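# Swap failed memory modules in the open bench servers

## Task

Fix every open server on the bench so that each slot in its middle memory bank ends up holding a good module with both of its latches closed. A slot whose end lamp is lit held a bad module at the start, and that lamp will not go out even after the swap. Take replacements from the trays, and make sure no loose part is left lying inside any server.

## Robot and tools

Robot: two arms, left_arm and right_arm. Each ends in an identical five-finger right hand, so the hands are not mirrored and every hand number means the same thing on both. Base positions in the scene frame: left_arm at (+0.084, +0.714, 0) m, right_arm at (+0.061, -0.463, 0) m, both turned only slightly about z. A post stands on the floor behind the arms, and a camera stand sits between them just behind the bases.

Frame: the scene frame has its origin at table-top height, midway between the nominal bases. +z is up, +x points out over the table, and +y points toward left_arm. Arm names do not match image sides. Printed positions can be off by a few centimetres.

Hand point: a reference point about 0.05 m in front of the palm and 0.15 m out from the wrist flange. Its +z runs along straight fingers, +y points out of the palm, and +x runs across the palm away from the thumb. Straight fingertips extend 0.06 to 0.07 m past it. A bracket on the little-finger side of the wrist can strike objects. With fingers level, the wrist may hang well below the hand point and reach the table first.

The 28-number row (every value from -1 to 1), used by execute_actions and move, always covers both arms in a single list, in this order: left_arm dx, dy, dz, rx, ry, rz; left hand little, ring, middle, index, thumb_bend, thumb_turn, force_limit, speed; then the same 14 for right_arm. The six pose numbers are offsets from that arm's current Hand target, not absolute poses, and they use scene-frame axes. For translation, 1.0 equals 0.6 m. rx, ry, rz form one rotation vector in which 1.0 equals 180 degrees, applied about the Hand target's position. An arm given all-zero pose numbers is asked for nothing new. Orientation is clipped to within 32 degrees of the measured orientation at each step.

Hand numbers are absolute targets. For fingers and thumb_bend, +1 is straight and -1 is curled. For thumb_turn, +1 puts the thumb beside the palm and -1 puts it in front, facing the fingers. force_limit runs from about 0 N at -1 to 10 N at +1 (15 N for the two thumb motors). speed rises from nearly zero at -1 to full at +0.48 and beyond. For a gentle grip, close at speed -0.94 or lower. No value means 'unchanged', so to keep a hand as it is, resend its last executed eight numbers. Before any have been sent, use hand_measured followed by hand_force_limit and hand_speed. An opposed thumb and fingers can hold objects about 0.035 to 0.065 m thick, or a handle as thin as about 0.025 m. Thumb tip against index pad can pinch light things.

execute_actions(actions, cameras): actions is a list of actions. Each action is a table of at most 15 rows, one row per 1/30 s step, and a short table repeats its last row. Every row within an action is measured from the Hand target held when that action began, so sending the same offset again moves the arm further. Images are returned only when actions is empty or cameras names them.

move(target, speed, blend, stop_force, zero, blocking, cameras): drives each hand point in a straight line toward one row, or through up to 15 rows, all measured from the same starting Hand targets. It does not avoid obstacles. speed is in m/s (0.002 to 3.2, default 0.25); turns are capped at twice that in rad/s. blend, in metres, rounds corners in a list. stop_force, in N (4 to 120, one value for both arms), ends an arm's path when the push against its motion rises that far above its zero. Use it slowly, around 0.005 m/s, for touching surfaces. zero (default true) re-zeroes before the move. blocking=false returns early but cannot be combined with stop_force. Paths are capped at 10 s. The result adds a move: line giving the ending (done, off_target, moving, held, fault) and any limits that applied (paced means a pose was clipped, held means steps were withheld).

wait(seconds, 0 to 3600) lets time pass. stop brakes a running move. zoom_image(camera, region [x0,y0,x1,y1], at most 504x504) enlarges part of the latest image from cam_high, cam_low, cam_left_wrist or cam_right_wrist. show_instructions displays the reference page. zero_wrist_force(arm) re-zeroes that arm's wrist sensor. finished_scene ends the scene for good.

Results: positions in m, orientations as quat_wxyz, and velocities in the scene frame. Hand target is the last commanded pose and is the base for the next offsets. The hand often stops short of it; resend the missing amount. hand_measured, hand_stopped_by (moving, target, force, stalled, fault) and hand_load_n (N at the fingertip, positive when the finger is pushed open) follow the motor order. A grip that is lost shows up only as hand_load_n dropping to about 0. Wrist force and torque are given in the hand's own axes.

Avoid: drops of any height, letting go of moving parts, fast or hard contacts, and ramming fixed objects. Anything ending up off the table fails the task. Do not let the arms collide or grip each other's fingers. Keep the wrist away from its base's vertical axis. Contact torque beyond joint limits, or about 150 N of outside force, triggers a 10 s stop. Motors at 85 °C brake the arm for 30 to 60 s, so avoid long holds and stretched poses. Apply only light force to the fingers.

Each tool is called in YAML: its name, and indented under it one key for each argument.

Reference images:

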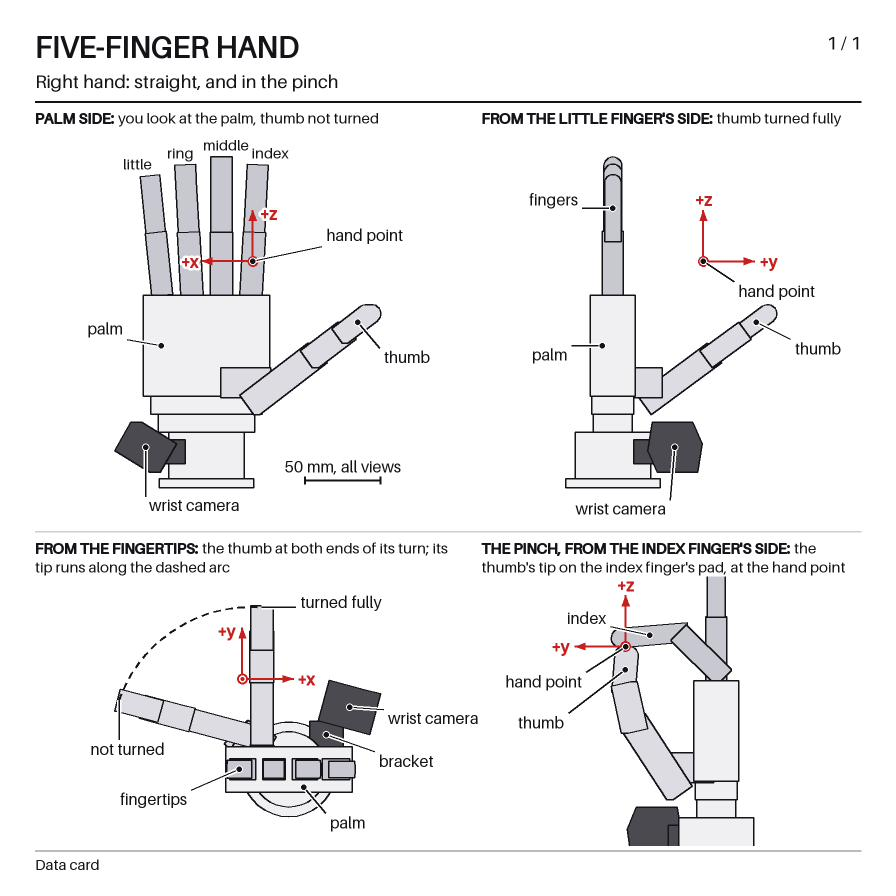

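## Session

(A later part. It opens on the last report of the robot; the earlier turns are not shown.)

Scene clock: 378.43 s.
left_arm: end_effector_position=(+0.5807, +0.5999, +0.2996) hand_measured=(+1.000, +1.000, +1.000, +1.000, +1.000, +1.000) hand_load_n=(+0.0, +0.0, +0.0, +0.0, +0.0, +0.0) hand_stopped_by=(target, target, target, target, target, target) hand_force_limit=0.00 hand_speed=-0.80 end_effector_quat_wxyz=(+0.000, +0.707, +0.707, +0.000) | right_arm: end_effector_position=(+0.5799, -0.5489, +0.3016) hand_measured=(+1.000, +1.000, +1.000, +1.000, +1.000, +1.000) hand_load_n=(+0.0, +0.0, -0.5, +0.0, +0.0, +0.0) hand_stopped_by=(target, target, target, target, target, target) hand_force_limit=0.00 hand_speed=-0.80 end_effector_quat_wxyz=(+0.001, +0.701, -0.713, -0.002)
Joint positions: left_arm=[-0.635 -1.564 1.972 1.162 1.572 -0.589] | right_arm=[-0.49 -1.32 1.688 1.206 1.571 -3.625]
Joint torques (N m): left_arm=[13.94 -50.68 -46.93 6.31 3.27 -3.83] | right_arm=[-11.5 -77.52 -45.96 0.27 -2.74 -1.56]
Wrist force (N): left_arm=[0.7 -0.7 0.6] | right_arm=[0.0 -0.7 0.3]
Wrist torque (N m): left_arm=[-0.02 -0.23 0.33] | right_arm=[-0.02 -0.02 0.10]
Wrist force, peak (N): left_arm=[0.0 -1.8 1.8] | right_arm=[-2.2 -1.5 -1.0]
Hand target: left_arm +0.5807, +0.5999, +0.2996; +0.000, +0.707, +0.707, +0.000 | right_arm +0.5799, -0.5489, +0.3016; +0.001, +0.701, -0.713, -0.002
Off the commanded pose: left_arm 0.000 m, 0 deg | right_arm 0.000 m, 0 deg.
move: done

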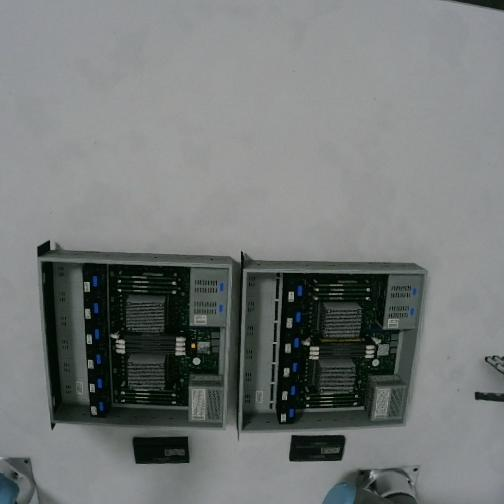

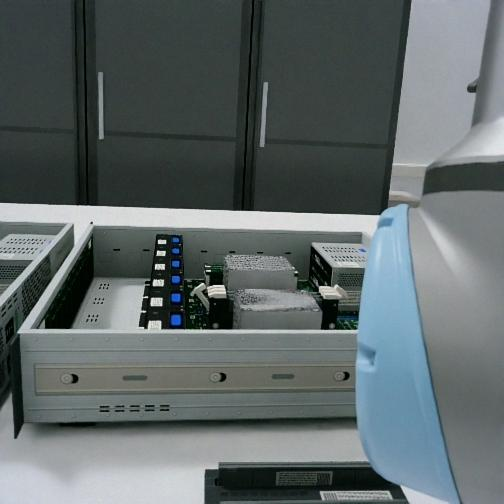

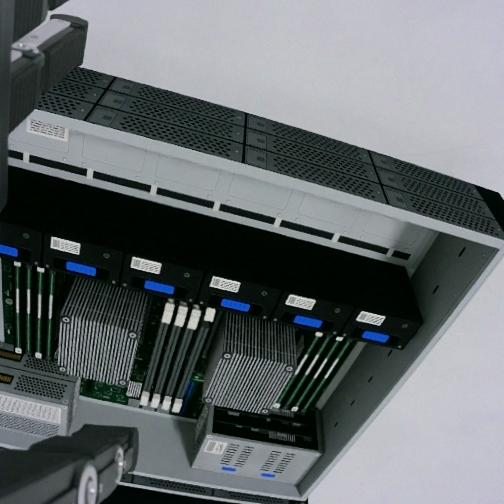

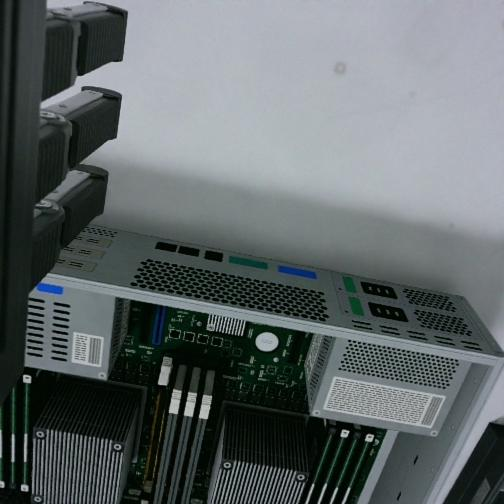

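move:
  target: [0.171,-0.497,-0.15,0,0,0,-1,-1,-1,1,1,1,0,-0.3,0.133,0.915,-0.06,0,0,0,1,1,1,1,1,1,0,-0.8]
  speed: 0.25
  cameras: ["all"]

Scene clock: 448.53 s.
left_arm: end_effector_position=(+0.6833, +0.3018, +0.2097) hand_measured=(-1.000, -1.000, -1.000, +1.000, +1.000, +1.000) hand_load_n=(+0.0, +0.0, +0.0, +0.0, +0.0, +0.0) hand_stopped_by=(target, target, target, target, target, target) hand_force_limit=0.00 hand_speed=-0.30 end_effector_quat_wxyz=(+0.000, +0.707, +0.707, +0.000) | right_arm: end_effector_position=(+0.6597, +0.0000, +0.2656) hand_measured=(+1.000, +1.000, +1.000, +1.000, +1.000, +1.000) hand_load_n=(+0.0, +0.0, +0.0, +0.0, +0.0, +0.0) hand_stopped_by=(target, target, target, target, target, target) hand_force_limit=0.00 hand_speed=-0.80 end_effector_quat_wxyz=(+0.001, +0.701, -0.713, -0.002)
Joint positions: left_arm=[-0.927 -1.151 1.63 1.091 1.572 -0.881] | right_arm=[0.365 -0.985 1.266 1.292 1.568 -2.77]
Joint torques (N m): left_arm=[-13.64 -59.43 -44.58 6.16 -3.11 -3.71] | right_arm=[15.56 -77.21 -47.39 7.09 2.77 2.19]
Wrist force (N): left_arm=[0.4 -1.0 1.4] | right_arm=[-0.8 -0.5 0.6]
Wrist torque (N m): left_arm=[-0.19 -0.10 0.26] | right_arm=[-0.09 0.06 -0.23]
Wrist force, peak (N): left_arm=[0.0 -1.4 1.7] | right_arm=[-2.0 -0.7 0.7]
Hand target: left_arm +0.6833, +0.3017, +0.2096; +0.000, +0.707, +0.707, +0.000 | right_arm +0.6597, +0.0001, +0.2656; +0.001, +0.701, -0.713, -0.002
Off the commanded pose: left_arm 0.000 m, 0 deg | right_arm 0.000 m, 0 deg.
move: done

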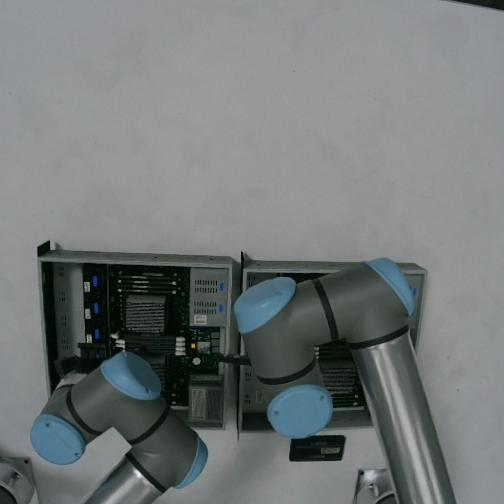

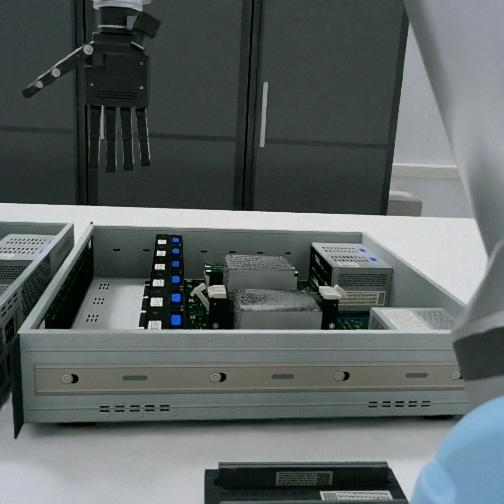

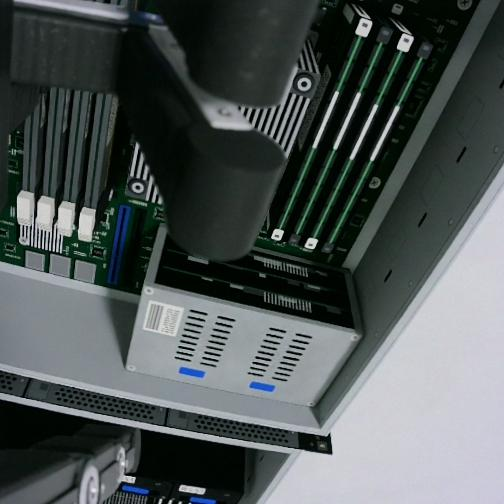

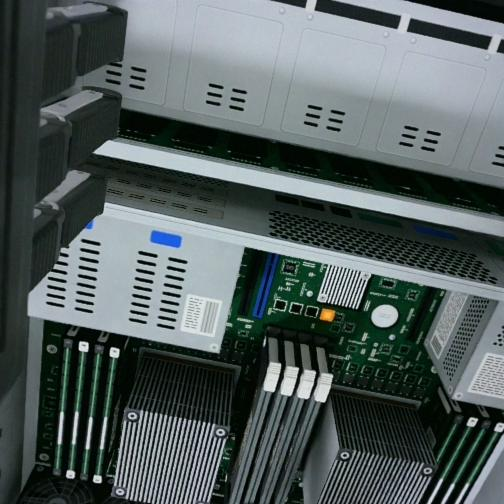

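move:
  target:
    - [-0.05,0.3,0.08,0,0,0,-1,-1,-1,1,1,1,0,-0.3,0,0,0,0,0,0,-1,-1,-1,1,1,1,0,-0.3]
    - [-0.272,0.43,0.08,0,0,0,-1,-1,-1,1,1,1,0,-0.3,-0.155,0.49,0,0,0,0,-1,-1,-1,1,1,1,0,-0.3]
  speed: 0.25
  cameras: ["all"]

Scene clock: 510.60 s.
left_arm: end_effector_position=(+0.5202, +0.5597, +0.2576) hand_measured=(-1.000, -1.000, -1.000, +1.000, +1.000, +1.000) hand_load_n=(+0.0, +0.0, +0.0, +0.5, +0.0, +0.0) hand_stopped_by=(target, target, target, target, target, target) hand_force_limit=0.00 hand_speed=-0.30 end_effector_quat_wxyz=(+0.000, +0.707, +0.707, +0.000) | right_arm: end_effector_position=(+0.5667, +0.2940, +0.2656) hand_measured=(-1.000, -1.000, -1.000, +1.000, +1.000, +1.000) hand_load_n=(+0.0, +0.0, +0.0, +0.0, +0.0, +0.0) hand_stopped_by=(target, target, target, target, target, target) hand_force_limit=0.00 hand_speed=-0.30 end_effector_quat_wxyz=(+0.001, +0.701, -0.713, -0.002)
Joint positions: left_arm=[-0.816 -1.619 2.107 1.082 1.572 -0.771] | right_arm=[0.727 -0.735 0.838 1.469 1.567 -2.409]
Joint torques (N m): left_arm=[-11.65 -45.34 -21.7 6.14 -3.16 -3.73] | right_arm=[17.17 -95.44 -47.86 6.9 2.82 1.9]
Wrist force (N): left_arm=[0.2 -0.7 0.7] | right_arm=[-0.1 -0.5 0.6]
Wrist torque (N m): left_arm=[-0.04 -0.06 0.26] | right_arm=[-0.10 -0.01 -0.16]
Wrist force, peak (N): left_arm=[1.7 -1.7 1.0] | right_arm=[-0.1 -1.4 0.9]
Hand target: left_arm +0.5201, +0.5597, +0.2576; +0.000, +0.707, +0.707, +0.000 | right_arm +0.5667, +0.2941, +0.2656; +0.001, +0.701, -0.713, -0.002
Off the commanded pose: left_arm 0.000 m, 0 deg | right_arm 0.000 m, 0 deg.
move: done

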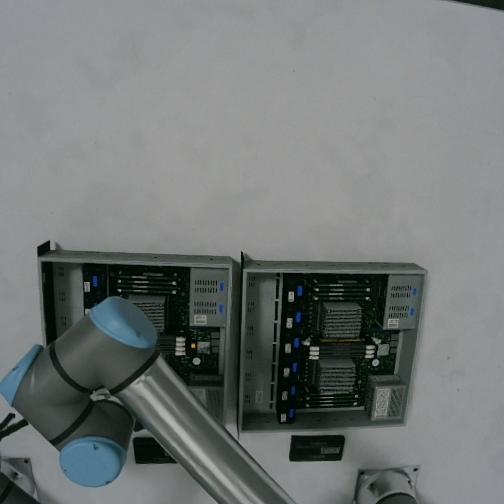

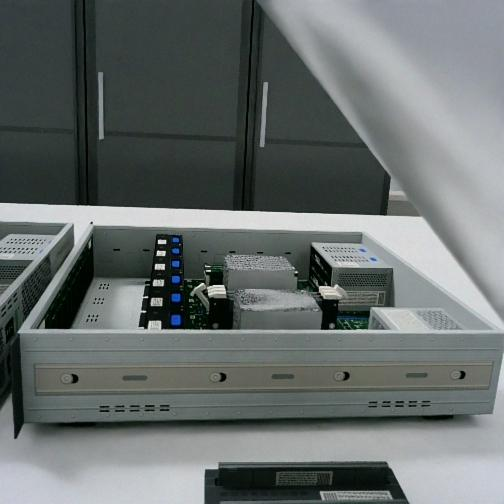

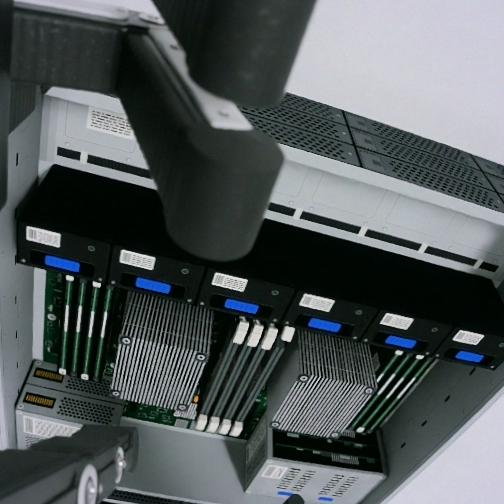

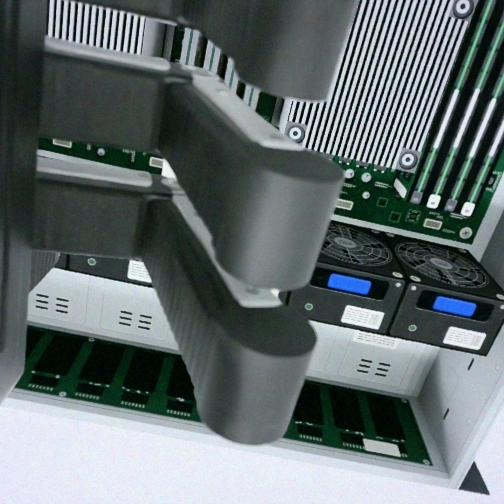

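move:
  target: [0,0,0,0,0,0,1,1,1,1,1,1,0,-0.3,0,0.038,-0.04,0,0,0,1,1,1,-1,1,1,0,-0.3]
  speed: 0.2
  cameras: ["cam_left_wrist","cam_right_wrist"]

Scene clock: 527.33 s.
left_arm: end_effector_position=(+0.5201, +0.5597, +0.2576) hand_measured=(+1.000, +1.000, +1.000, +1.000, +1.000, +1.000) hand_load_n=(+0.0, +0.0, +0.0, +0.0, +0.0, +0.0) hand_stopped_by=(target, target, target, target, target, target) hand_force_limit=0.00 hand_speed=-0.30 end_effector_quat_wxyz=(+0.000, +0.707, +0.707, +0.000) | right_arm: end_effector_position=(+0.5667, +0.3169, +0.2416) hand_measured=(+1.000, +1.000, +1.000, -1.000, +1.000, +1.000) hand_load_n=(+0.0, +0.0, +0.0, +0.0, +0.0, +0.0) hand_stopped_by=(target, target, target, target, target, target) hand_force_limit=0.00 hand_speed=-0.30 end_effector_quat_wxyz=(+0.001, +0.701, -0.713, -0.002)
Joint positions: left_arm=[-0.816 -1.619 2.107 1.082 1.572 -0.771] | right_arm=[0.745 -0.688 0.796 1.465 1.567 -2.39]
Joint torques (N m): left_arm=[-10.88 -43.44 -20.76 5.9 -3.08 -3.78] | right_arm=[15.37 -97.13 -48.75 7.58 -2.3 2.13]
Wrist force (N): left_arm=[0.4 -0.8 0.2] | right_arm=[-0.8 -0.4 1.0]
Wrist torque (N m): left_arm=[-0.04 -0.08 0.26] | right_arm=[-0.13 0.06 -0.20]
Wrist force, peak (N): left_arm=[-0.2 -1.0 0.7] | right_arm=[-1.1 -0.5 1.4]
Hand target: left_arm +0.5201, +0.5597, +0.2576; +0.000, +0.707, +0.707, +0.000 | right_arm +0.5667, +0.3169, +0.2416; +0.001, +0.701, -0.713, -0.002
Off the commanded pose: left_arm 0.000 m, 0 deg | right_arm 0.000 m, 0 deg.
move: done

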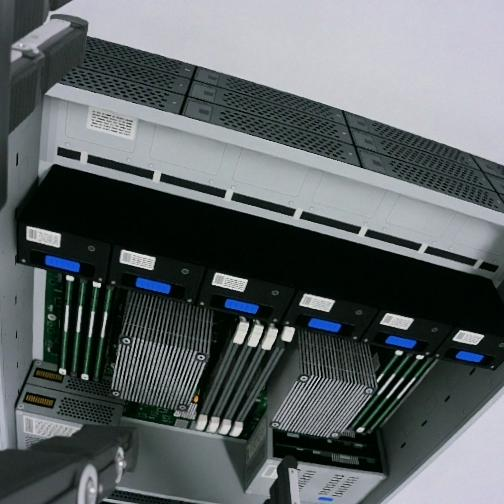

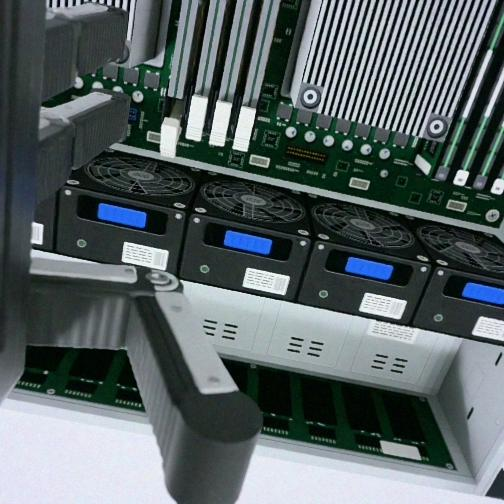

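zoom_image:
  camera: "cam_right_wrist"
  region: [40, 0, 280, 170]

Scaled by 2.100.

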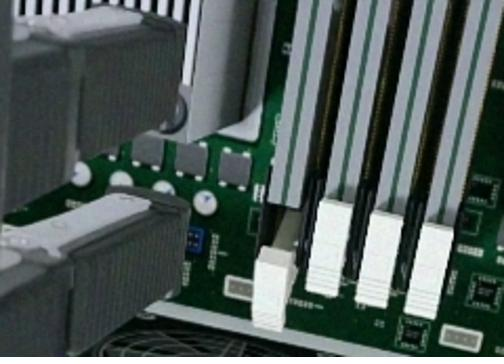

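move:
  target: [0,0,0,0,0,0,1,1,1,1,1,1,0,-0.3,-0.006,-0.005,-0.09,0,0,0,1,1,1,-1,1,1,0,-0.3]
  speed: 0.1
  cameras: ["cam_left_wrist","cam_right_wrist"]

zoom_image:
  camera: "cam_right_wrist"
  region: [40, 0, 280, 170]

zoom_image:
  camera: "cam_left_wrist"
  region: [180, 300, 380, 500]

Scene clock: 547.27 s.
left_arm: end_effector_position=(+0.5201, +0.5597, +0.2576) hand_measured=(+1.000, +1.000, +1.000, +1.000, +1.000, +1.000) hand_load_n=(+0.0, +0.0, +0.0, +0.0, +0.0, +0.0) hand_stopped_by=(target, target, target, target, target, target) hand_force_limit=0.00 hand_speed=-0.30 end_effector_quat_wxyz=(+0.000, +0.707, +0.707, +0.000) | right_arm: end_effector_position=(+0.5631, +0.3139, +0.1878) hand_measured=(+1.000, +1.000, +1.000, -1.000, +1.000, +1.000) hand_load_n=(+0.0, +0.0, +0.0, +0.0, +0.0, +0.0) hand_stopped_by=(target, target, target, target, target, target) hand_force_limit=0.00 hand_speed=-0.30 end_effector_quat_wxyz=(+0.001, +0.701, -0.713, -0.002)
Joint positions: left_arm=[-0.816 -1.619 2.107 1.082 1.572 -0.771] | right_arm=[0.746 -0.68 0.877 1.376 1.567 -2.39]
Joint torques (N m): left_arm=[-11.26 -42.25 -23.58 5.26 -2.34 -3.35] | right_arm=[11.87 -95.1 -31.08 -0.64 0.77 2.07]
Wrist force (N): left_arm=[0.1 -0.7 0.6] | right_arm=[-0.5 -0.4 0.7]
Wrist torque (N m): left_arm=[-0.07 -0.07 0.26] | right_arm=[-0.08 0.01 -0.19]
Wrist force, peak (N): left_arm=[0.2 -1.0 0.9] | right_arm=[-0.6 -0.4 1.7]
Hand target: left_arm +0.5201, +0.5597, +0.2576; +0.000, +0.707, +0.707, +0.000 | right_arm +0.5631, +0.3139, +0.1876; +0.001, +0.701, -0.713, -0.002
Off the commanded pose: left_arm 0.000 m, 0 deg | right_arm 0.000 m, 0 deg.
move: done

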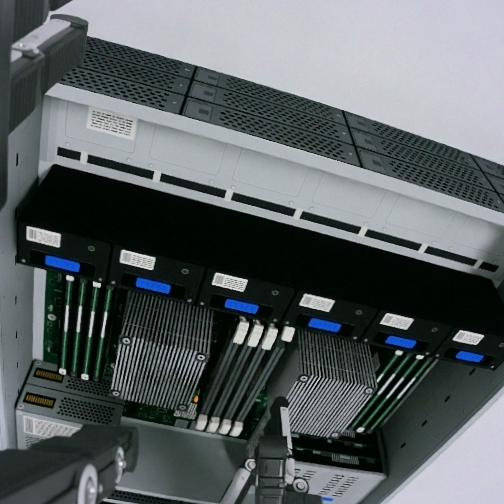

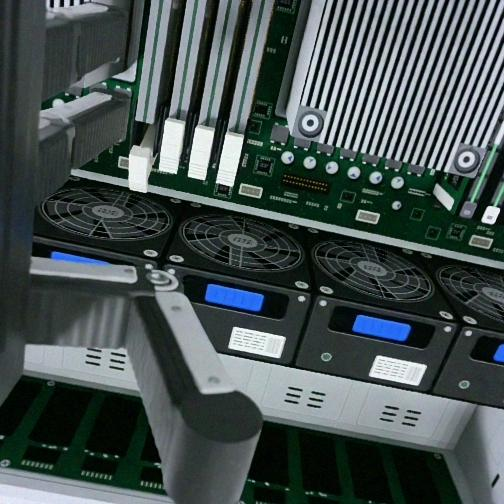

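Scaled by 2.100.

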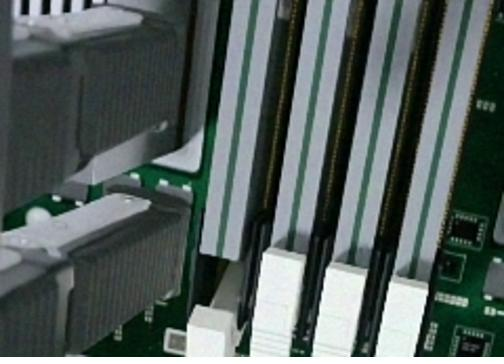

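Scaled by 2.520.

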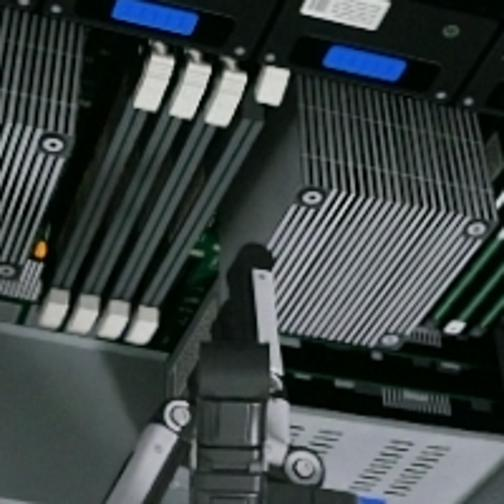

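move:
  target: [0,0,0,0,0,0,1,1,1,1,1,1,0,-0.3,0.0,-0.003,-0.07,0,0,0,1,1,1,-1,1,1,0,-0.3]
  speed: 0.015
  stop_force: 5
  cameras: ["cam_left_wrist","cam_right_wrist"]

zoom_image:
  camera: "cam_right_wrist"
  region: [40, 50, 280, 220]

zoom_image:
  camera: "cam_left_wrist"
  region: [180, 300, 380, 500]

Scene clock: 560.80 s.
left_arm: end_effector_position=(+0.5201, +0.5597, +0.2576) hand_measured=(+1.000, +1.000, +1.000, +1.000, +1.000, +1.000) hand_load_n=(+0.0, +0.0, +0.0, +0.0, +0.0, +0.0) hand_stopped_by=(target, target, target, target, target, target) hand_force_limit=0.00 hand_speed=-0.30 end_effector_quat_wxyz=(+0.000, +0.707, +0.707, +0.000) | right_arm: end_effector_position=(+0.5631, +0.3121, +0.1456) hand_measured=(+1.000, +1.000, +1.000, -1.000, +1.000, +1.000) hand_load_n=(+0.0, +0.0, +0.0, +0.0, +0.0, +0.0) hand_stopped_by=(target, target, target, target, target, target) hand_force_limit=0.00 hand_speed=-0.30 end_effector_quat_wxyz=(+0.001, +0.701, -0.713, -0.002)
Joint positions: left_arm=[-0.816 -1.619 2.107 1.082 1.572 -0.771] | right_arm=[0.744 -0.664 0.921 1.315 1.567 -2.391]
Joint torques (N m): left_arm=[-7.57 -41.64 -26.69 4.04 -0.93 -2.97] | right_arm=[-9.73 -98.55 -29.67 -0.08 -0.42 -1.55]
Wrist force (N): left_arm=[0.6 -0.5 0.8] | right_arm=[-0.2 -0.9 0.7]
Wrist torque (N m): left_arm=[-0.04 -0.14 0.29] | right_arm=[-0.21 -0.02 0.13]
Wrist force, peak (N): left_arm=[0.5 -0.9 0.9] | right_arm=[-0.7 -0.7 1.2]
Hand target: left_arm +0.5201, +0.5597, +0.2576; +0.000, +0.707, +0.707, +0.000 | right_arm +0.5631, +0.3121, +0.1456; +0.001, +0.701, -0.713, -0.002
Off the commanded pose: left_arm 0.000 m, 0 deg | right_arm 0.000 m, 0 deg.
move: done

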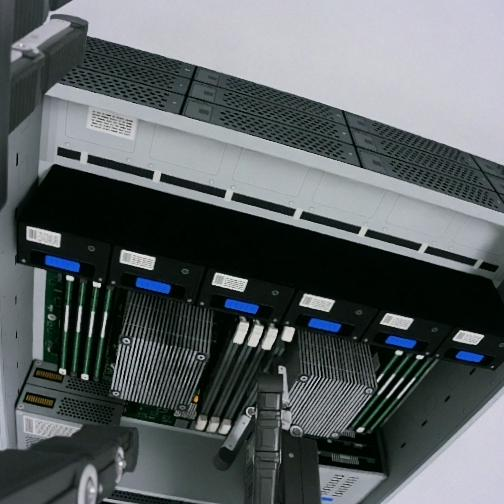

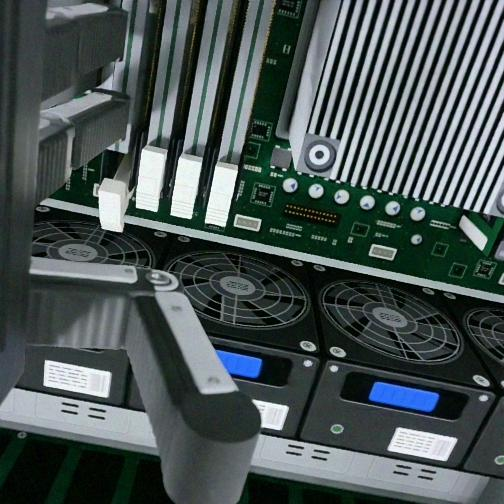

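Scaled by 2.100.

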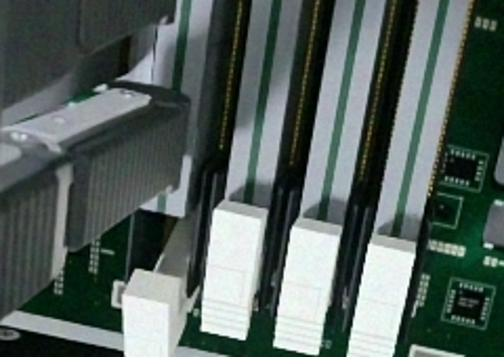

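Scaled by 2.520.

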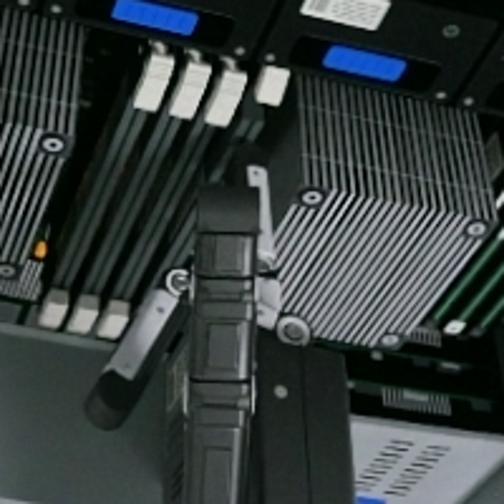

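move:
  target: [0,0,0,0,0,0,1,1,1,1,1,1,0,-0.3,0.0,0.0,-0.03,0,0,0,1,1,1,-1,1,1,0,-0.3]
  speed: 0.01
  stop_force: 4
  cameras: ["cam_left_wrist","cam_right_wrist"]

zoom_image:
  camera: "cam_right_wrist"
  region: [40, 50, 280, 220]

zoom_image:
  camera: "cam_left_wrist"
  region: [180, 300, 380, 500]

Scene clock: 571.40 s.
left_arm: end_effector_position=(+0.5201, +0.5597, +0.2576) hand_measured=(+1.000, +1.000, +1.000, +1.000, +1.000, +1.000) hand_load_n=(+0.0, +0.0, +0.0, +0.0, +0.0, +0.0) hand_stopped_by=(target, target, target, target, target, target) hand_force_limit=0.00 hand_speed=-0.30 end_effector_quat_wxyz=(+0.000, +0.707, +0.707, +0.000) | right_arm: end_effector_position=(+0.5631, +0.3121, +0.1413) hand_measured=(+1.000, +1.000, +1.000, -1.000, +1.000, +1.000) hand_load_n=(+0.0, +0.0, +0.0, +0.0, +0.0, -0.5) hand_stopped_by=(target, target, target, target, target, target) hand_force_limit=0.00 hand_speed=-0.30 end_effector_quat_wxyz=(+0.001, +0.701, -0.713, -0.002)
Joint positions: left_arm=[-0.816 -1.619 2.107 1.082 1.572 -0.771] | right_arm=[0.744 -0.661 0.925 1.309 1.567 -2.391]
Joint torques (N m): left_arm=[-7.76 -39.88 -29.33 3.55 -0.3 -3.08] | right_arm=[-10.51 -122.87 -45.59 7.26 0.25 -1.55]
Wrist force (N): left_arm=[0.5 -0.6 0.4] | right_arm=[-0.3 -0.8 -3.1]
Wrist torque (N m): left_arm=[-0.04 -0.11 0.29] | right_arm=[0.04 0.03 0.12]
Wrist force, peak (N): left_arm=[0.3 -1.0 1.0] | right_arm=[-0.6 -1.1 -7.8]
Hand target: left_arm +0.5201, +0.5597, +0.2576; +0.000, +0.707, +0.707, +0.000 | right_arm +0.5631, +0.3121, +0.1413; +0.001, +0.701, -0.713, -0.002 (not the last commanded pose)
Off the commanded pose: left_arm 0.000 m, 0 deg | right_arm 0.014 m, 0 deg.
move: contact (right_arm)

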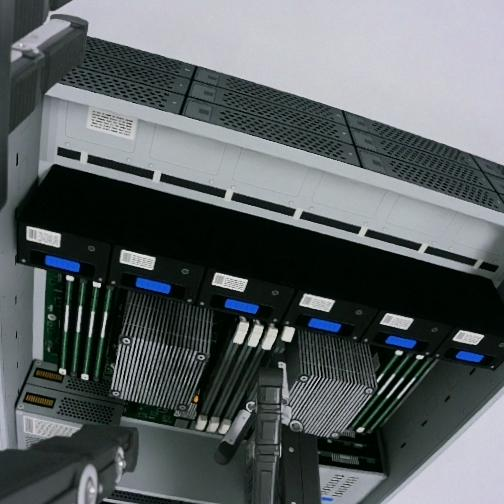

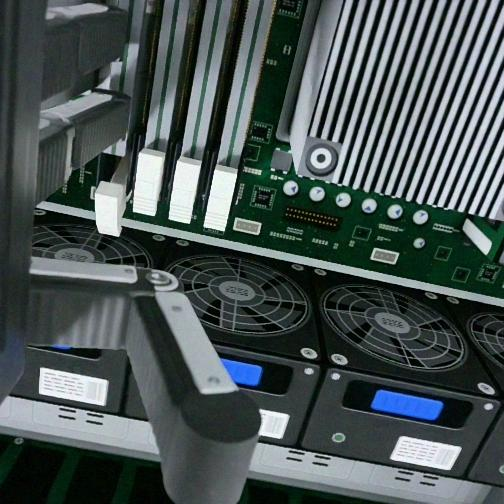

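Scaled by 2.100.

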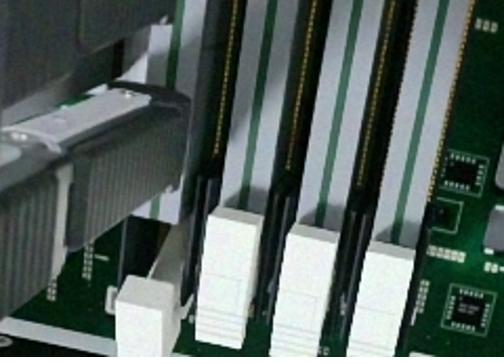

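Scaled by 2.520.

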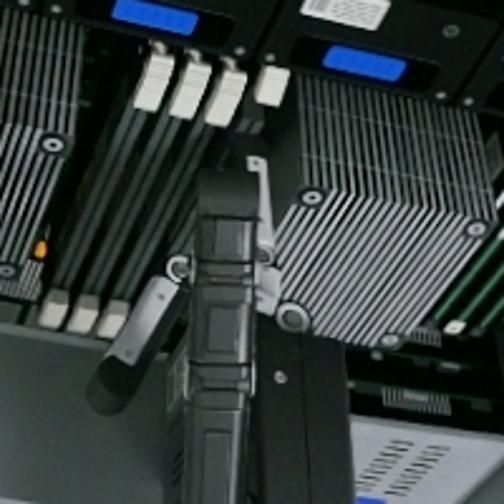

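move:
  target: [0,0,0,0,0,0,1,1,1,1,1,1,0,-0.3,0.0,0.0,-0.02,0,0,0,1,1,1,-1,1,1,0,-0.3]
  speed: 0.008
  stop_force: 20
  cameras: ["cam_right_wrist"]

zoom_image:
  camera: "cam_right_wrist"
  region: [40, 50, 280, 220]

Scene clock: 578.13 s.
left_arm: end_effector_position=(+0.5201, +0.5597, +0.2576) hand_measured=(+1.000, +1.000, +1.000, +1.000, +1.000, +1.000) hand_load_n=(+0.0, +0.0, +0.0, +0.0, +0.0, +0.0) hand_stopped_by=(target, target, target, target, target, target) hand_force_limit=0.00 hand_speed=-0.30 end_effector_quat_wxyz=(+0.000, +0.707, +0.707, +0.000) | right_arm: end_effector_position=(+0.5631, +0.3121, +0.1351) hand_measured=(+1.000, +1.000, +1.000, -1.000, +1.000, +1.000) hand_load_n=(+0.0, +0.0, +0.0, +0.0, +0.0, +0.0) hand_stopped_by=(target, target, target, target, target, target) hand_force_limit=0.00 hand_speed=-0.30 end_effector_quat_wxyz=(+0.001, +0.701, -0.713, -0.002)
Joint positions: left_arm=[-0.816 -1.619 2.107 1.082 1.572 -0.771] | right_arm=[0.744 -0.658 0.93 1.301 1.567 -2.391]
Joint torques (N m): left_arm=[-5.93 -39.97 -32.74 2.65 0.57 -2.64] | right_arm=[-9.97 -102.74 -32.85 7.2 0.29 -1.6]
Wrist force (N): left_arm=[0.5 -0.6 0.7] | right_arm=[-10.2 -1.2 -23.6]
Wrist torque (N m): left_arm=[-0.04 -0.11 0.29] | right_arm=[1.33 -0.15 -0.43]
Wrist force, peak (N): left_arm=[0.2 -1.0 1.1] | right_arm=[-9.9 -2.1 -30.3]
Hand target: left_arm +0.5201, +0.5597, +0.2576; +0.000, +0.707, +0.707, +0.000 | right_arm +0.5631, +0.3121, +0.1351; +0.001, +0.701, -0.713, -0.002 (not the last commanded pose)
Off the commanded pose: left_arm 0.000 m, 0 deg | right_arm 0.006 m, 0 deg.
move: contact (right_arm)

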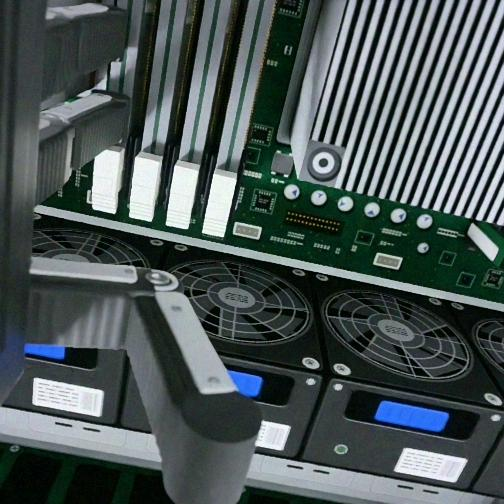

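Scaled by 2.100.

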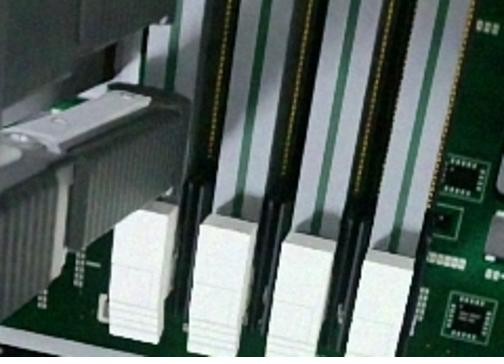

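move:
  target: [0,0,0,0,0,0,1,1,1,1,1,1,0,-0.3,0.0,0.0,0.12,0,0,0,1,1,1,-1,1,1,0,-0.3]
  speed: 0.1
  cameras: ["cam_left_wrist","cam_right_wrist"]

zoom_image:
  camera: "cam_right_wrist"
  region: [100, 0, 300, 180]

zoom_image:
  camera: "cam_left_wrist"
  region: [180, 300, 330, 450]

Scene clock: 585.00 s.
left_arm: end_effector_position=(+0.5201, +0.5597, +0.2576) hand_measured=(+1.000, +1.000, +1.000, +1.000, +1.000, +1.000) hand_load_n=(+0.0, +0.0, +0.0, +0.5, +0.0, +0.0) hand_stopped_by=(target, target, target, target, target, target) hand_force_limit=0.00 hand_speed=-0.30 end_effector_quat_wxyz=(+0.000, +0.707, +0.707, +0.000) | right_arm: end_effector_position=(+0.5631, +0.3121, +0.2069) hand_measured=(+1.000, +1.000, +1.000, -1.000, +1.000, +1.000) hand_load_n=(+0.0, +0.0, +0.0, +0.0, +0.0, +0.0) hand_stopped_by=(target, target, target, target, target, target) hand_force_limit=0.00 hand_speed=-0.30 end_effector_quat_wxyz=(+0.001, +0.701, -0.713, -0.002)
Joint positions: left_arm=[-0.816 -1.619 2.107 1.082 1.572 -0.771] | right_arm=[0.744 -0.691 0.862 1.401 1.567 -2.391]
Joint torques (N m): left_arm=[-3.15 -39 -34.33 1.77 1.01 -2.57] | right_arm=[-9.01 -128.59 -49.05 7.65 -0.12 -0.32]
Wrist force (N): left_arm=[0.4 -0.4 0.5] | right_arm=[-0.3 -0.6 1.2]
Wrist torque (N m): left_arm=[0.00 -0.10 0.29] | right_arm=[-0.16 -0.04 0.14]
Wrist force, peak (N): left_arm=[1.1 -0.6 0.7] | right_arm=[-10.0 -2.1 -24.8]
Hand target: left_arm +0.5201, +0.5597, +0.2576; +0.000, +0.707, +0.707, +0.000 | right_arm +0.5631, +0.3121, +0.2071; +0.001, +0.701, -0.713, -0.002
Off the commanded pose: left_arm 0.000 m, 0 deg | right_arm 0.000 m, 0 deg.
move: done

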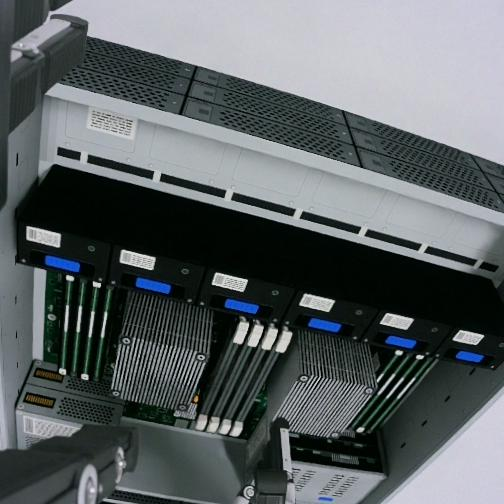

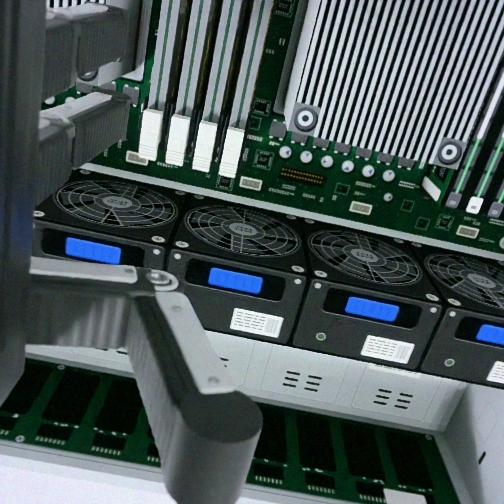

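Scaled by 2.520.

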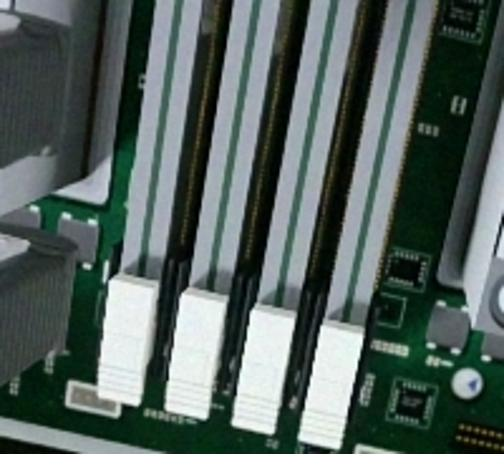

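Scaled by 3.360.

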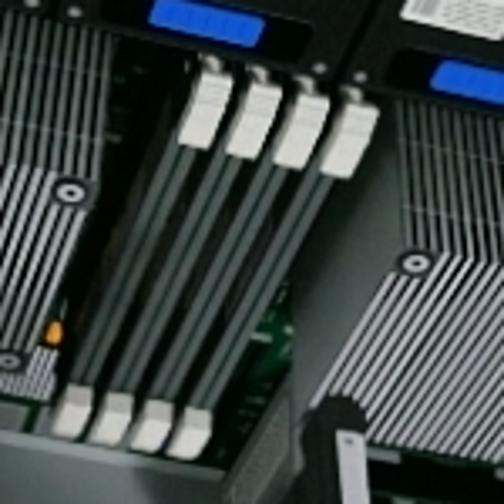

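zoom_image:
  camera: "cam_low"
  region: [180, 270, 240, 330]

zoom_image:
  camera: "cam_low"
  region: [300, 270, 360, 330]

This scene's latest camera images include none from cam_low. They are from: cam_left_wrist, cam_right_wrist. cam_low's image comes with the result of a call that names it in "cameras".

This scene's latest camera images include none from cam_low. They are from: cam_left_wrist, cam_right_wrist. cam_low's image comes with the result of a call that names it in "cameras".

wait:
  seconds: 0.1
  cameras: ["cam_low"]

zoom_image:
  camera: "cam_low"
  region: [180, 260, 250, 330]

zoom_image:
  camera: "cam_low"
  region: [300, 260, 370, 330]

Scene clock: 603.07 s.
left_arm: end_effector_position=(+0.5201, +0.5597, +0.2576) hand_measured=(+1.000, +1.000, +1.000, +1.000, +1.000, +1.000) hand_load_n=(+0.0, +0.0, +0.0, +0.0, +0.0, +0.0) hand_stopped_by=(target, target, target, target, target, target) hand_force_limit=0.00 hand_speed=-0.30 end_effector_quat_wxyz=(+0.000, +0.707, +0.707, +0.000) | right_arm: end_effector_position=(+0.5631, +0.3121, +0.2071) hand_measured=(+1.000, +1.000, +1.000, -1.000, +1.000, +1.000) hand_load_n=(+0.0, +0.0, +0.0, +0.0, +0.0, +0.0) hand_stopped_by=(target, target, target, target, target, target) hand_force_limit=0.00 hand_speed=-0.30 end_effector_quat_wxyz=(+0.001, +0.701, -0.713, -0.002)
Joint positions: left_arm=[-0.816 -1.619 2.107 1.082 1.572 -0.771] | right_arm=[0.744 -0.691 0.862 1.402 1.567 -2.391]
Joint torques (N m): left_arm=[-1.78 -39.14 -35.33 1.59 1.04 -2.35] | right_arm=[-6.47 -125.95 -48.37 7.2 2.76 -1.25]
Wrist force (N): left_arm=[0.2 -0.7 0.4] | right_arm=[-0.5 -0.6 0.9]
Wrist torque (N m): left_arm=[-0.04 -0.06 0.26] | right_arm=[-0.13 -0.01 0.14]
Wrist force, peak (N): left_arm=[0.4 -1.0 0.8] | right_arm=[-1.1 -0.6 1.1]
Hand target: left_arm +0.5201, +0.5597, +0.2576; +0.000, +0.707, +0.707, +0.000 | right_arm +0.5631, +0.3121, +0.2071; +0.001, +0.701, -0.713, -0.002
Off the commanded pose: left_arm 0.000 m, 0 deg | right_arm 0.000 m, 0 deg.
wait: 0.10 s; at rest from the start

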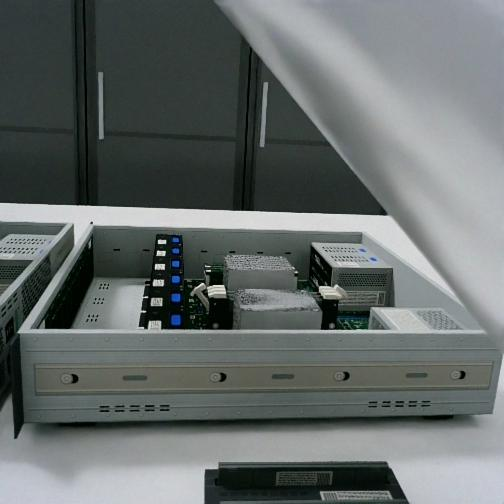

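Scaled by 7.200.

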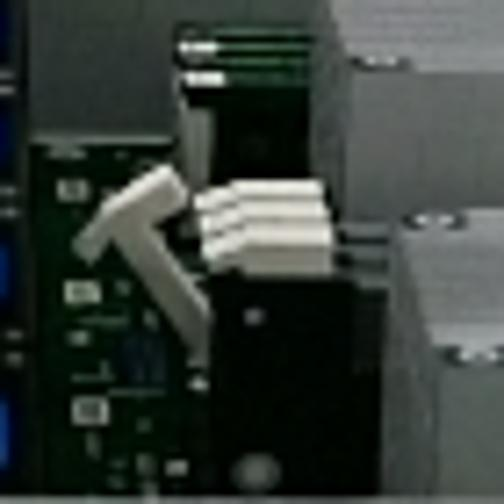

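Scaled by 7.200.

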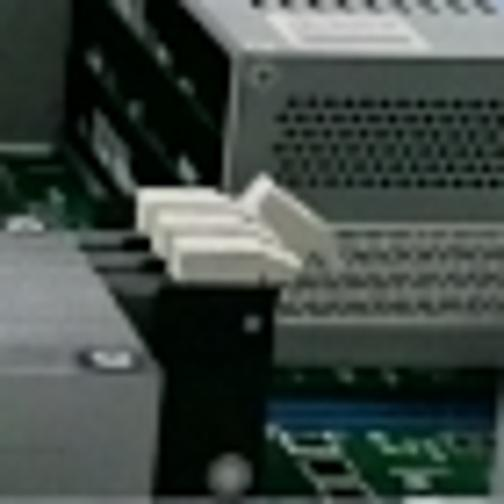

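move:
  target: [0,0,0,0,0,0,1,1,1,1,1,1,0,-0.3,-0.0735,-0.0418,-0.062,0,0,0,0.2,0.2,0.2,1,1,1,0,-0.3]
  speed: 0.1
  cameras: ["cam_left_wrist","cam_right_wrist"]

zoom_image:
  camera: "cam_right_wrist"
  region: [40, 50, 280, 290]

zoom_image:
  camera: "cam_left_wrist"
  region: [150, 300, 350, 500]

Scene clock: 665.43 s.
left_arm: end_effector_position=(+0.5201, +0.5597, +0.2576) hand_measured=(+1.000, +1.000, +1.000, +1.000, +1.000, +1.000) hand_load_n=(+0.0, +0.0, +0.0, +0.0, +0.0, +0.0) hand_stopped_by=(target, target, target, target, target, target) hand_force_limit=0.00 hand_speed=-0.30 end_effector_quat_wxyz=(+0.000, +0.707, +0.707, +0.000) | right_arm: end_effector_position=(+0.5191, +0.2871, +0.1699) hand_measured=(+0.200, +0.200, +0.200, +1.000, +1.000, +1.000) hand_load_n=(+0.0, +0.0, +0.0, +0.0, +0.0, +0.0) hand_stopped_by=(target, target, target, target, target, target) hand_force_limit=0.00 hand_speed=-0.30 end_effector_quat_wxyz=(+0.001, +0.701, -0.713, -0.002)
Joint positions: left_arm=[-0.816 -1.619 2.107 1.082 1.572 -0.771] | right_arm=[0.757 -0.765 1.064 1.274 1.567 -2.379]
Joint torques (N m): left_arm=[-0.69 -36.43 -38.22 1.17 1.08 -2.25] | right_arm=[14.59 -118.82 -29.62 0.07 -2.69 2.24]
Wrist force (N): left_arm=[0.4 -0.6 1.0] | right_arm=[-0.2 -0.9 0.9]
Wrist torque (N m): left_arm=[-0.06 -0.11 0.28] | right_arm=[-0.17 -0.03 -0.19]
Wrist force, peak (N): left_arm=[0.4 -0.9 0.9] | right_arm=[-0.6 -0.8 1.5]
Hand target: left_arm +0.5201, +0.5597, +0.2576; +0.000, +0.707, +0.707, +0.000 | right_arm +0.5190, +0.2871, +0.1699; +0.001, +0.701, -0.713, -0.002
Off the commanded pose: left_arm 0.000 m, 0 deg | right_arm 0.000 m, 0 deg.
move: done

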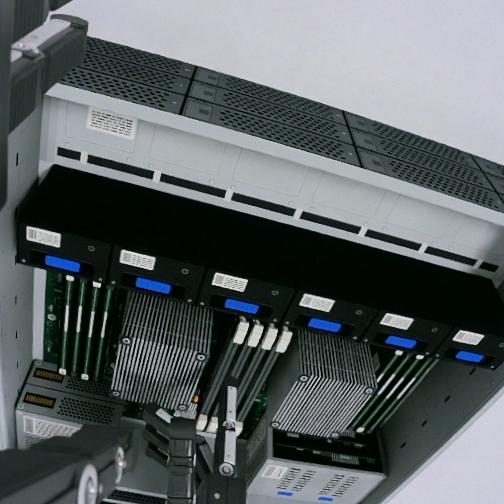

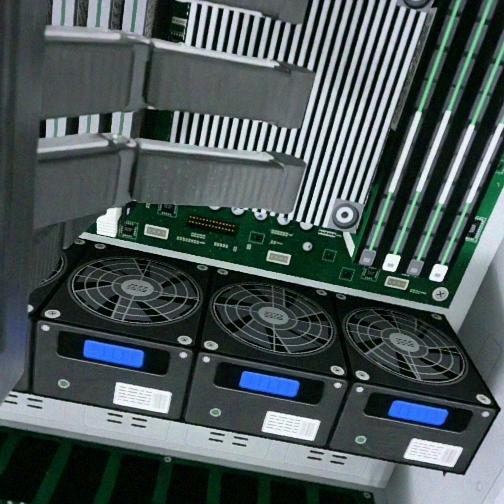

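Scaled by 2.100.

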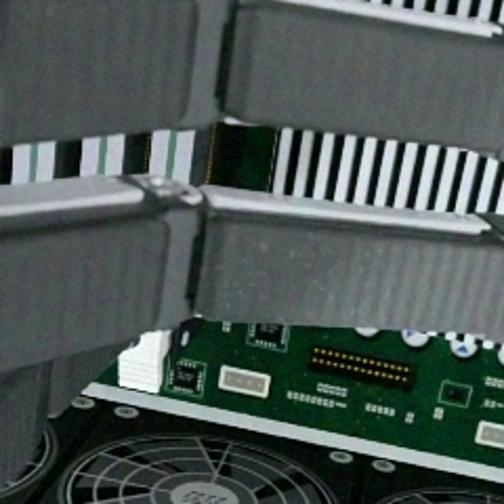

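Scaled by 2.520.

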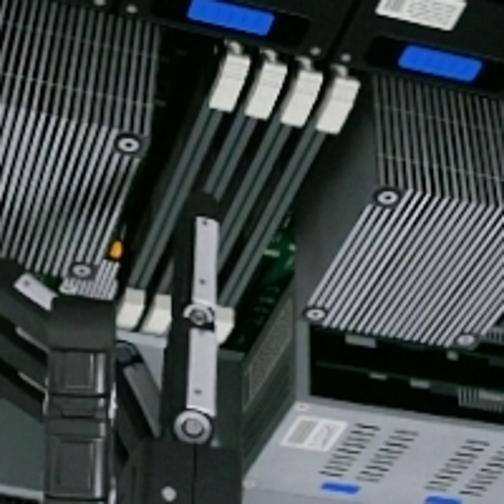

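move:
  target: [0,0,0,0,0,0,1,1,1,1,1,1,0,-0.3,0,0.039,0,0,0,0,1,1,1,-1,1,1,0,-0.3]
  speed: 0.1
  cameras: ["cam_left_wrist","cam_right_wrist"]

zoom_image:
  camera: "cam_right_wrist"
  region: [40, 0, 240, 200]

zoom_image:
  camera: "cam_left_wrist"
  region: [170, 300, 300, 430]

Scene clock: 674.77 s.
left_arm: end_effector_position=(+0.5201, +0.5597, +0.2576) hand_measured=(+1.000, +1.000, +1.000, +1.000, +1.000, +1.000) hand_load_n=(+0.0, +0.0, +0.0, +0.0, +0.0, +0.0) hand_stopped_by=(target, target, target, target, target, target) hand_force_limit=0.00 hand_speed=-0.30 end_effector_quat_wxyz=(+0.000, +0.707, +0.707, +0.000) | right_arm: end_effector_position=(+0.5190, +0.3105, +0.1699) hand_measured=(+1.000, +1.000, +1.000, -1.000, +1.000, +1.000) hand_load_n=(+0.0, +0.5, +0.0, +0.0, +0.0, +0.0) hand_stopped_by=(target, target, target, target, target, target) hand_force_limit=0.00 hand_speed=-0.30 end_effector_quat_wxyz=(+0.001, +0.701, -0.713, -0.002)
Joint positions: left_arm=[-0.816 -1.619 2.107 1.082 1.572 -0.771] | right_arm=[0.776 -0.73 0.999 1.303 1.567 -2.359]
Joint torques (N m): left_arm=[0.69 -38.9 -40.77 1.25 1.27 -1.82] | right_arm=[14.74 -92.03 -47.34 7.43 2.81 2.06]
Wrist force (N): left_arm=[-0.1 -0.7 0.6] | right_arm=[0.0 -0.8 1.1]
Wrist torque (N m): left_arm=[-0.05 -0.02 0.25] | right_arm=[-0.20 -0.06 -0.22]
Wrist force, peak (N): left_arm=[0.2 -0.8 1.3] | right_arm=[-0.1 -0.8 1.2]
Hand target: left_arm +0.5201, +0.5597, +0.2576; +0.000, +0.707, +0.707, +0.000 | right_arm +0.5190, +0.3105, +0.1699; +0.001, +0.701, -0.713, -0.002
Off the commanded pose: left_arm 0.000 m, 0 deg | right_arm 0.000 m, 0 deg.
move: done

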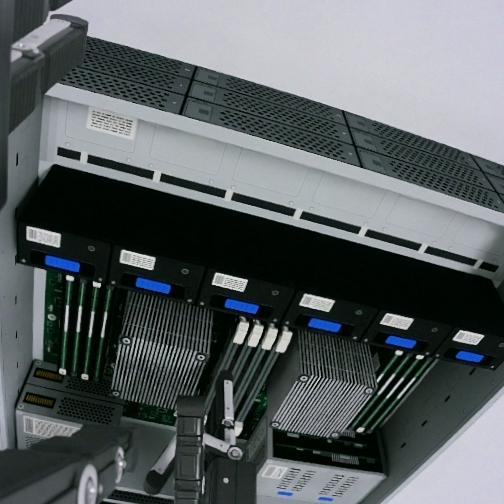

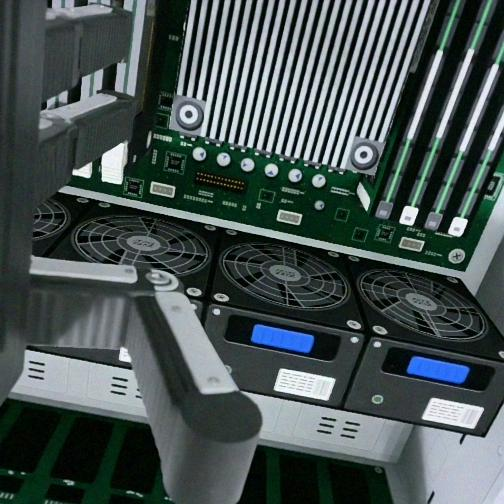

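Scaled by 2.520.

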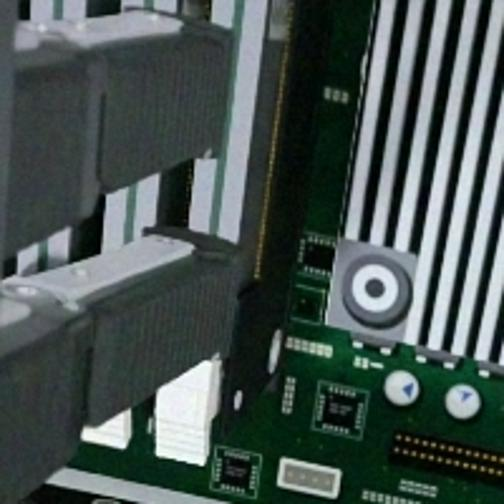

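Scaled by 3.877.

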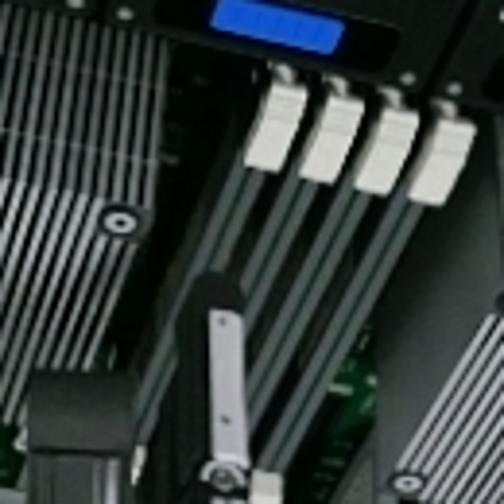

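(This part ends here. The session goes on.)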